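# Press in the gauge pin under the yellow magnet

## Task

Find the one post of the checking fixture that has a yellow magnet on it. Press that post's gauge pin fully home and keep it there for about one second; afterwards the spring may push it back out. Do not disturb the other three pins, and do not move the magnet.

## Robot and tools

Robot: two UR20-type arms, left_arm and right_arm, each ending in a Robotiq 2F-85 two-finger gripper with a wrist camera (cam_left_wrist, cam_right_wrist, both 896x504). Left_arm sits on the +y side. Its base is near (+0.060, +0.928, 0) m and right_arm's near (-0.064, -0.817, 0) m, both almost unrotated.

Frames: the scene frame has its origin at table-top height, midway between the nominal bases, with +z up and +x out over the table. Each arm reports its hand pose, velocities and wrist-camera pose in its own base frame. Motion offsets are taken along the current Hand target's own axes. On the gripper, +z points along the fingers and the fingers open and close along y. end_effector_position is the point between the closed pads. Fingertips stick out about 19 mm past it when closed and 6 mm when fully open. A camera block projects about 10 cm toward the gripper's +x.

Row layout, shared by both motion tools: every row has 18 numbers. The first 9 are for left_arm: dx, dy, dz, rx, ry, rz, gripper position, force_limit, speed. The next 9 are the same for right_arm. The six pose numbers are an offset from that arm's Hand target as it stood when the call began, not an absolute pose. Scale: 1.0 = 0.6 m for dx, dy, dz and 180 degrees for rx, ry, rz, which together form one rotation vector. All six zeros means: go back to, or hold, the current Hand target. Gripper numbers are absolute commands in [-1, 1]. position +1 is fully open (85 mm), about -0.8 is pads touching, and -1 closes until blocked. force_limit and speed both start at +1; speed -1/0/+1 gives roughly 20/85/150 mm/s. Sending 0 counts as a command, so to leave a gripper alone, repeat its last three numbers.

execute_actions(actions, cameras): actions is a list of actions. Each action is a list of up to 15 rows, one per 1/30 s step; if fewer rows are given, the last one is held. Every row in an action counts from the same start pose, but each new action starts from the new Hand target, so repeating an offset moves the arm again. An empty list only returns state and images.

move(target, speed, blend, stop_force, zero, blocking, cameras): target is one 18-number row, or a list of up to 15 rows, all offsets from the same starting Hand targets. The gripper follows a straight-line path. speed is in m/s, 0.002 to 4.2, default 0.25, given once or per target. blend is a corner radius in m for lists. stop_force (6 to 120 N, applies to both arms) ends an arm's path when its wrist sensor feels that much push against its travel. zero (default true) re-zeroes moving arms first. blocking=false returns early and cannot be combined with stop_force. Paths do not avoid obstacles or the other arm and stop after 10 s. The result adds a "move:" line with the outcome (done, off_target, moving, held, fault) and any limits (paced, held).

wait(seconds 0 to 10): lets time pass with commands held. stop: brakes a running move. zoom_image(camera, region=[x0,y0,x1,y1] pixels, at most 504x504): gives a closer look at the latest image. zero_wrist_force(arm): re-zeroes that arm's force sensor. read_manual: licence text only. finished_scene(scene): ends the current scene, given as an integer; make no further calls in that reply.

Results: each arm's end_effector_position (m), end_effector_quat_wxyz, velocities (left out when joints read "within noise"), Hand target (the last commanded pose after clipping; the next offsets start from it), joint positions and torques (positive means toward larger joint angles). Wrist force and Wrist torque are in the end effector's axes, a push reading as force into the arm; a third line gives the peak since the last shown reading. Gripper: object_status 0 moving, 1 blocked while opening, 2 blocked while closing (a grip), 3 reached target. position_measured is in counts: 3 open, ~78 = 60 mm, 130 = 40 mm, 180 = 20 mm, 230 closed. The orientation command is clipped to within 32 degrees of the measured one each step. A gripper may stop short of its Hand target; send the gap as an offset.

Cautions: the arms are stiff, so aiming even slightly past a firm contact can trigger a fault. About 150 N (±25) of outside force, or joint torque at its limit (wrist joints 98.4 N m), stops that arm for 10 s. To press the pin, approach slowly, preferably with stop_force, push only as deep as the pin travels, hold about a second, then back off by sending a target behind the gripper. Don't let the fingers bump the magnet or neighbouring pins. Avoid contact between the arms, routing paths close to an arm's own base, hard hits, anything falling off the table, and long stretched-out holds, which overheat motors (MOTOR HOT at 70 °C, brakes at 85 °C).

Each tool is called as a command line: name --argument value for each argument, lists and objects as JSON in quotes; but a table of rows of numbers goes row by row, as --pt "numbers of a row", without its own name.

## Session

execute_actions --actions '[]'

Scene clock: 0.00 s.
left_arm: end_effector_position=(+0.3071, -0.4220, +0.1602) position_measured=3 object_status=3 end_effector_quat_wxyz=(+0.066, +0.956, -0.074, +0.275) | right_arm: end_effector_position=(+0.4900, -0.3027, +0.2369) position_measured=3 object_status=3 end_effector_quat_wxyz=(+0.548, -0.467, -0.511, -0.471)
Joint positions: left_arm=[-1.763 -1.739 2.857 -2.766 -1.003 1.555] | right_arm=[2.511 -2.074 -2.06 -2.212 2.389 -0.015]
Joint velocities: within noise
Joint torques (N m): no reading
Motor temperatures (°C): left_arm=[24 35 26 38 34 33] | right_arm=[28 35 35 36 33 38]
Wrist force (N): no reading
Wrist torque (N m): no reading
Wrist force, peak (N): no reading
Hand target: left_arm +0.3071, -0.4220, +0.1602; +0.066, +0.956, -0.074, +0.275 | right_arm +0.4900, -0.3027, +0.2369; +0.548, -0.467, -0.511, -0.471
Tool commands: left_gripper/position=+1.0 left_gripper/force_limit=+1.0 left_gripper/speed=+1.0 right_gripper/position=+1.0 right_gripper/force_limit=+1.0 right_gripper/speed=+1.0
camera_calibration:
cam_left_wrist: T_world_to_cam=[[-0.285835, -0.958093, 0.0188626, -0.30276], [-0.929607, 0.27245, -0.248197, 0.463413], [0.232657, -0.0884782, -0.968526, 0.172428], [0, 0, 0, 1]] pos_world=[0.304136, -0.401073, 0.28773]
cam_right_wrist: T_world_to_cam=[[0.978979, 0.0562001, -0.196068, -0.399553], [-0.174505, -0.266853, -0.947807, 0.238768], [-0.105588, 0.962097, -0.251436, 0.530477], [0, 0, 0, 1]] pos_world=[0.488832, -0.424199, 0.281347]

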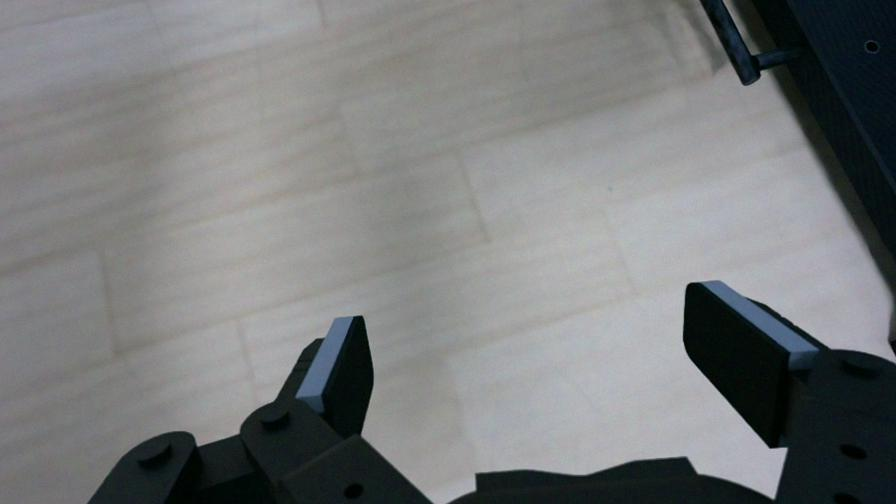

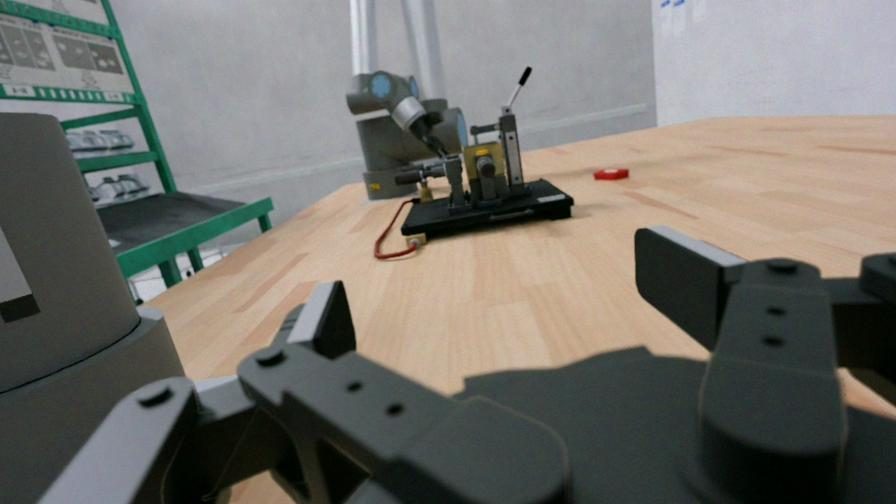

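zoom_image --camera "cam_right_wrist" --region '[370, 60, 590, 250]'

Scaled by 2.291 from the camera's 896x504 image, which has a finer 1280x720 frame.

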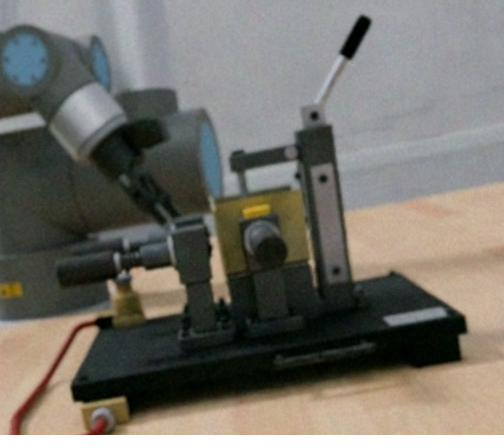

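move --target '[0,0,0,0,0,0,1,1,1,0.2,0.12,0.99,0,-0.1,0,-1,-1,0]' --speed 0.5 --cameras '["cam_right_wrist"]'

Scene clock: 5.03 s.
left_arm: end_effector_position=(+0.3071, -0.4220, +0.1602) position_measured=3 object_status=3 end_effector_quat_wxyz=(+0.066, +0.956, -0.074, +0.275) | right_arm: end_effector_position=(+0.4942, +0.2905, +0.3799) position_measured=232 object_status=3 end_effector_quat_wxyz=(-0.461, +0.534, +0.590, +0.392)
Joint positions: left_arm=[-1.763 -1.739 2.857 -2.766 -1.003 1.555] | right_arm=[3.467 -1.771 -2.669 0.335 2.809 2.236]
Joint velocities: within noise
Joint torques (N m): left_arm=[-0.79 -13.34 -52.1 -10.06 4.1 -1.05] | right_arm=[22.77 47.16 24.31 13.68 0.47 6.72]
Motor temperatures (°C): left_arm=[24 35 26 38 34 33] | right_arm=[28 35 35 36 33 38]
Wrist force (N): left_arm=[-0.1 0.2 -0.2] | right_arm=[-0.3 0.0 1.6]
Wrist torque (N m): left_arm=[0.04 0.02 0.00] | right_arm=[0.26 0.12 -0.07]
Wrist force, peak (N): left_arm=[-0.1 -0.5 -0.2] | right_arm=[1.4 2.0 5.8]
Hand target: left_arm +0.3071, -0.4220, +0.1602; +0.066, +0.956, -0.074, +0.275 | right_arm +0.4942, +0.2905, +0.3799; -0.461, +0.534, +0.590, +0.392
Off the commanded pose: left_arm 0.000 m, 0 deg | right_arm 0.000 m, 0 deg.
move: done
camera_calibration:
cam_right_wrist: T_world_to_cam=[[0.985677, 0.00853265, -0.168426, -0.40896], [-0.136371, -0.547222, -0.825803, 0.549605], [-0.0992127, 0.836944, -0.538221, 0.138381], [0, 0, 0, 1]] pos_world=[0.491782, 0.188428, 0.459466]
Images, in order (width x height): cam_right_wrist 896x504.

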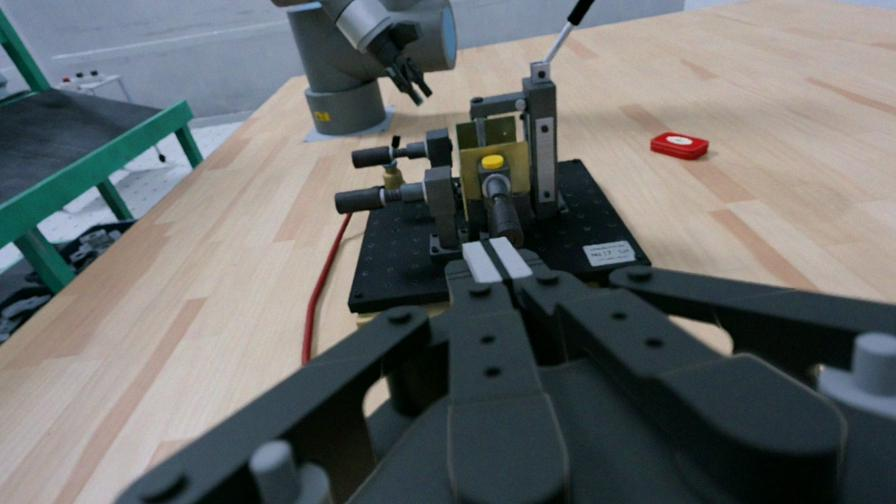

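zoom_image --camera "cam_right_wrist" --region '[420, 130, 580, 270]'

Scaled by 3.150 from the camera's 896x504 image, which has a finer 1280x720 frame.

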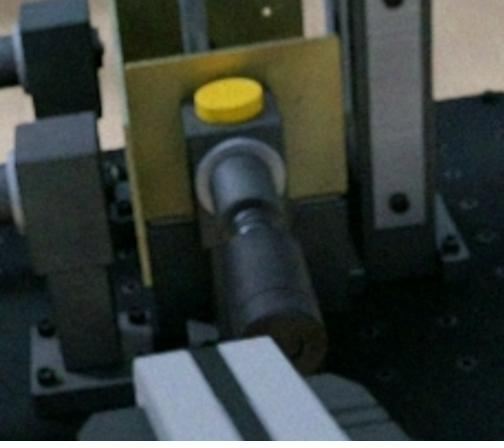

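move --target '[0,0,0,0,0,0,1,1,1,-0.211,0.1342,0.6567,-0.0262,-0.413,0.0177,-1,-1,0]' --speed 0.5 --cameras '["cam_right_wrist"]'

Scene clock: 8.10 s.
left_arm: end_effector_position=(+0.3071, -0.4220, +0.1602) position_measured=3 object_status=3 end_effector_quat_wxyz=(+0.066, +0.956, -0.074, +0.275) | right_arm: end_effector_position=(+0.5241, +0.6400, +0.1540) position_measured=232 object_status=3 end_effector_quat_wxyz=(-0.007, +0.694, +0.720, +0.008)
Joint positions: left_arm=[-1.763 -1.739 2.857 -2.766 -1.003 1.555] | right_arm=[4.269 -1.81 -2.266 -0.617 1.578 2.66]
Joint velocities: within noise
Joint torques (N m): left_arm=[2.78 -15.51 -53.37 -10.28 3.49 -1.24] | right_arm=[0.69 105.83 76.99 9.69 -0.22 -0.77]
Motor temperatures (°C): left_arm=[24 35 26 38 34 33] | right_arm=[28 35 35 36 33 38]
Wrist force (N): left_arm=[0.1 0.0 -0.4] | right_arm=[-7.6 3.0 -0.2]
Wrist torque (N m): left_arm=[0.00 0.00 0.01] | right_arm=[1.58 0.44 -0.31]
Wrist force, peak (N): left_arm=[0.4 0.0 -0.4] | right_arm=[-4.7 -1.8 -99.4]
Hand target: left_arm +0.3071, -0.4220, +0.1602; +0.066, +0.956, -0.074, +0.275 | right_arm +0.5241, +0.6400, +0.1540; -0.007, +0.694, +0.720, +0.008 (not the last commanded pose)
Tool commands: left_gripper/position=+1.0 left_gripper/force_limit=+1.0 left_gripper/speed=+1.0 right_gripper/position=-1.0 right_gripper/force_limit=-1.0 right_gripper/speed=+0.003922
Off the commanded pose: left_arm 0.000 m, 0 deg | right_arm 0.005 m, 1 deg.
FORCE FAULT: contact force on the right arm reached its limit, and that arm stopped. The contact can be on any part of that arm, not only on its tool. That arm's remaining commands of this call were not run. That arm is still stopped at the end of this call. That arm stays stopped for about 10 more seconds. Until then a move that you send moves the other arm only, and its call returns only when the move has ended. Once the stop has ended, the next robot result says so. If the stop ends while you think or write, that arm runs what you send next, counted from a new Hand target: where the arm stands when the stop ends. While its stop runs, that arm takes no new command, but its gripper still runs the gripper command that each later call begins with. Until it ends, the stop uses up actions while you think or wait. An arm that is not stopped still takes commands.
move: fault (right_arm)
camera_calibration:
cam_right_wrist: T_world_to_cam=[[0.989374, -0.127723, 0.0694699, -0.430869], [-0.141707, -0.954003, 0.264193, 0.653695], [0.0325309, -0.27123, -0.961965, 0.432599], [0, 0, 0, 1]] pos_world=[0.504851, 0.685929, 0.273376]
Images, in order (width x height): cam_right_wrist 896x504.

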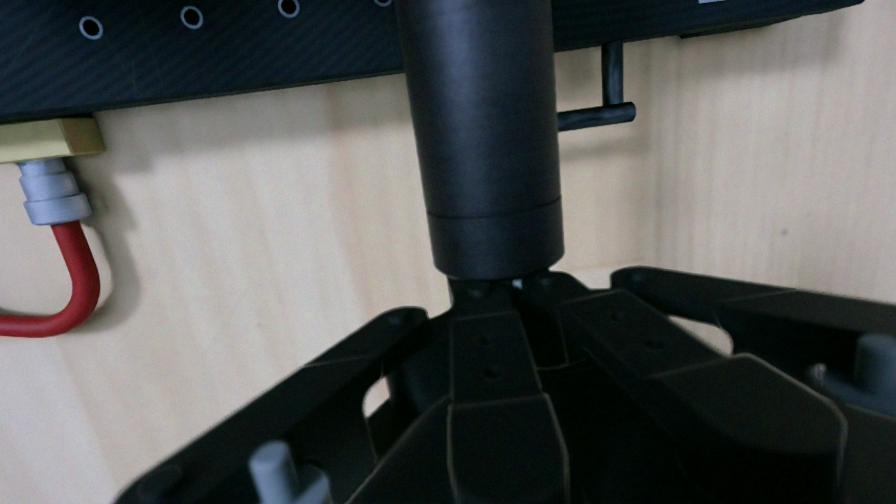

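wait --seconds 9 --cameras '["cam_right_wrist"]'

Scene clock: 18.80 s.
left_arm: end_effector_position=(+0.3071, -0.4220, +0.1602) position_measured=3 object_status=3 end_effector_quat_wxyz=(+0.066, +0.956, -0.074, +0.275) | right_arm: end_effector_position=(+0.5241, +0.6400, +0.1540) position_measured=232 object_status=3 end_effector_quat_wxyz=(-0.007, +0.694, +0.720, +0.008)
Joint positions: left_arm=[-1.763 -1.739 2.857 -2.766 -1.003 1.555] | right_arm=[4.269 -1.81 -2.266 -0.617 1.578 2.66]
Joint velocities: within noise
Joint torques (N m): left_arm=[-2.34 -16.15 -52.95 -9.61 2.32 -1.41] | right_arm=[0.22 107.18 75.22 10.14 -0.01 -0.43]
Motor temperatures (°C): left_arm=[24 35 26 38 34 33] | right_arm=[28 35 35 36 33 38]
Wrist force (N): left_arm=[-0.2 -0.3 -0.2] | right_arm=[-7.9 2.8 0.2]
Wrist torque (N m): left_arm=[-0.05 0.04 0.00] | right_arm=[1.55 0.51 -0.32]
Wrist force, peak (N): left_arm=[-0.2 0.2 -0.5] | right_arm=[-8.2 3.0 0.3]
Hand target: left_arm +0.3071, -0.4220, +0.1602; +0.066, +0.956, -0.074, +0.275 | right_arm +0.5241, +0.6400, +0.1540; -0.007, +0.694, +0.720, +0.008 (not the last commanded pose)
Tool commands: left_gripper/position=+1.0 left_gripper/force_limit=+1.0 left_gripper/speed=+1.0 right_gripper/position=-1.0 right_gripper/force_limit=-1.0 right_gripper/speed=+0.003922
Off the commanded pose: left_arm 0.000 m, 0 deg | right_arm 0.005 m, 1 deg.
FORCE FAULT, CONTINUED: the right arm's stop, for the force fault that an earlier result reported, is over. The rest of the stop counts as 20 of the actions that you can send in this scene. That arm's target is now where it stood when the stop ended, not its last command. That arm accepts commands again.
wait: 9.00 s; at rest from the start
camera_calibration:
cam_right_wrist: T_world_to_cam=[[0.989374, -0.127723, 0.0694699, -0.430869], [-0.141707, -0.954003, 0.264193, 0.653695], [0.0325309, -0.27123, -0.961965, 0.432599], [0, 0, 0, 1]] pos_world=[0.504851, 0.685929, 0.273376]
Images, in order (width x height): cam_right_wrist 896x504.

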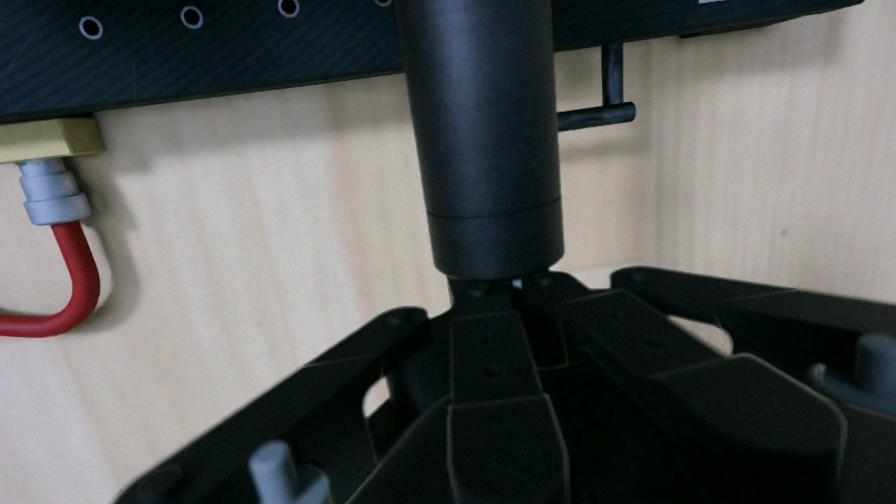

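move --target '[0,0,0,0,0,0,1,1,1,0.06,0,0,0,0,0,-1,-1,0]' --speed 0.012 --stop_force 32 --cameras '["cam_right_wrist"]'

wait --seconds 1.1 --cameras '[]'

Scene clock: 21.97 s.
left_arm: end_effector_position=(+0.3071, -0.4220, +0.1602) position_measured=3 object_status=3 end_effector_quat_wxyz=(+0.066, +0.956, -0.074, +0.275) | right_arm: end_effector_position=(+0.5234, +0.6579, +0.1543) position_measured=232 object_status=3 end_effector_quat_wxyz=(-0.007, +0.694, +0.720, +0.008)
Joint positions: left_arm=[-1.763 -1.739 2.857 -2.766 -1.003 1.555] | right_arm=[4.279 -1.822 -2.248 -0.623 1.578 2.67]
Joint velocities: within noise
Joint torques (N m): left_arm=[-4.61 -9.9 -52.39 -9.12 3.56 -1.37] | right_arm=[1.8 143.6 86.04 21.9 9.71 -7.77]
Motor temperatures (°C): left_arm=[24 35 26 38 34 33] | right_arm=[28 35 35 36 33 38]
Wrist force (N): left_arm=[0.1 0.2 -0.2] | right_arm=[-31.8 4.2 7.8]
Wrist torque (N m): left_arm=[0.04 -0.01 0.00] | right_arm=[1.65 0.97 -0.05]
Wrist force, peak (N): left_arm=[-0.8 0.2 -0.2] | right_arm=[-68.9 0.5 -18.7]
Hand target: left_arm +0.3071, -0.4220, +0.1602; +0.066, +0.956, -0.074, +0.275 | right_arm +0.5234, +0.6579, +0.1543; -0.007, +0.694, +0.720, +0.008 (not the last commanded pose)
Off the commanded pose: left_arm 0.000 m, 0 deg | right_arm 0.018 m, 0 deg.
move: contact (right_arm)
camera_calibration:
cam_right_wrist: T_world_to_cam=[[0.989373, -0.127722, 0.0694821, -0.427922], [-0.141712, -0.953977, 0.264285, 0.670526], [0.0325294, -0.271323, -0.961939, 0.437921], [0, 0, 0, 1]] pos_world=[0.504151, 0.703829, 0.273776]
Images, in order (width x height): cam_right_wrist 896x504.

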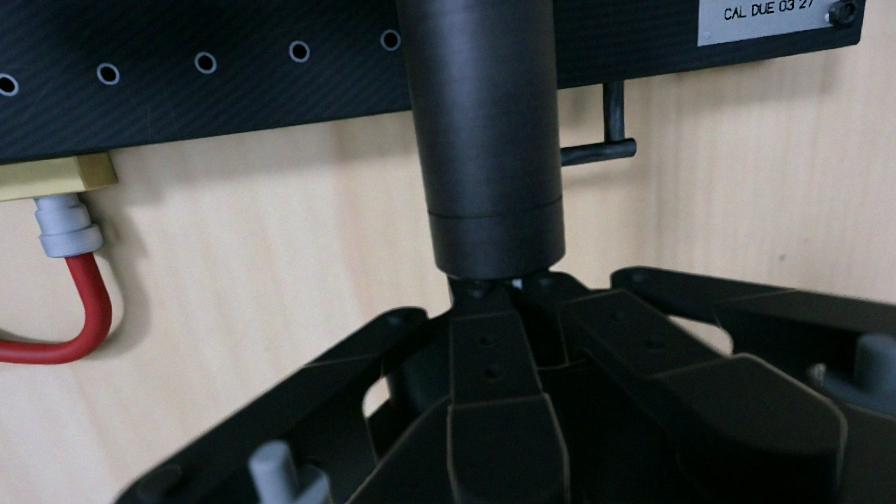

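Scene clock: 23.07 s.
left_arm: end_effector_position=(+0.3071, -0.4220, +0.1602) position_measured=3 object_status=3 end_effector_quat_wxyz=(+0.066, +0.956, -0.074, +0.275) | right_arm: end_effector_position=(+0.5234, +0.6579, +0.1543) position_measured=232 object_status=3 end_effector_quat_wxyz=(-0.007, +0.694, +0.720, +0.008)
Joint positions: left_arm=[-1.763 -1.739 2.857 -2.766 -1.003 1.555] | right_arm=[4.279 -1.822 -2.248 -0.623 1.578 2.67]
Joint velocities: within noise
Joint torques (N m): left_arm=[-5.77 -15.01 -56.29 -8.87 2.93 -1.07] | right_arm=[0.23 139.69 88.07 17.2 6.14 -7.85]
Motor temperatures (°C): left_arm=[24 35 26 38 34 33] | right_arm=[28 35 35 36 33 38]
Wrist force (N): left_arm=[0.0 0.0 0.1] | right_arm=[-30.9 2.9 8.2]
Wrist torque (N m): left_arm=[0.00 0.01 0.00] | right_arm=[1.64 0.95 -0.08]
Wrist force, peak (N): left_arm=[-0.3 0.0 -0.3] | right_arm=[-31.6 4.4 8.6]
Hand target: left_arm +0.3071, -0.4220, +0.1602; +0.066, +0.956, -0.074, +0.275 | right_arm +0.5234, +0.6579, +0.1543; -0.007, +0.694, +0.720, +0.008 (not the last commanded pose)
Tool commands: left_gripper/position=+1.0 left_gripper/force_limit=+1.0 left_gripper/speed=+1.0 right_gripper/position=-1.0 right_gripper/force_limit=-1.0 right_gripper/speed=+0.0
Off the commanded pose: left_arm 0.000 m, 0 deg | right_arm 0.018 m, 0 deg.
wait: 1.10 s; at rest by 0.17 s
No camera images: "cameras" was empty.

move --target '[0,0,0,0,0,0,1,1,1,-0.09,0,0,0,0,0,-1,-1,0]' --speed 0.1 --cameras '[]'

finished_scene --scene 3

Scene clock: 24.20 s.
left_arm: end_effector_position=(+0.3071, -0.4220, +0.1602) position_measured=3 object_status=3 end_effector_quat_wxyz=(+0.066, +0.956, -0.074, +0.275) | right_arm: end_effector_position=(+0.5255, +0.6041, +0.1532) position_measured=232 object_status=3 end_effector_quat_wxyz=(-0.007, +0.694, +0.720, +0.008)
Joint positions: left_arm=[-1.763 -1.739 2.857 -2.766 -1.003 1.555] | right_arm=[4.247 -1.786 -2.302 -0.604 1.579 2.638]
Joint velocities: within noise
Joint torques (N m): left_arm=[-6.19 -10.51 -54.33 -9.2 3.4 -1.16] | right_arm=[-23.51 116.82 52.47 14.97 5.12 -8]
Motor temperatures (°C): left_arm=[24 35 26 38 34 33] | right_arm=[28 35 35 36 33 38]
Wrist force (N): left_arm=[-0.2 -0.1 0.0] | right_arm=[-0.6 3.6 1.4]
Wrist torque (N m): left_arm=[-0.01 0.05 0.00] | right_arm=[1.77 0.06 -0.47]
Wrist force, peak (N): left_arm=[-0.2 -0.4 -0.1] | right_arm=[-30.8 3.4 8.8]
Hand target: left_arm +0.3071, -0.4220, +0.1602; +0.066, +0.956, -0.074, +0.275 | right_arm +0.5255, +0.6039, +0.1532; -0.007, +0.694, +0.720, +0.008
Off the commanded pose: left_arm 0.000 m, 0 deg | right_arm 0.000 m, 0 deg.
move: done
No camera images: "cameras" was empty.

The scene is finished: the task was done.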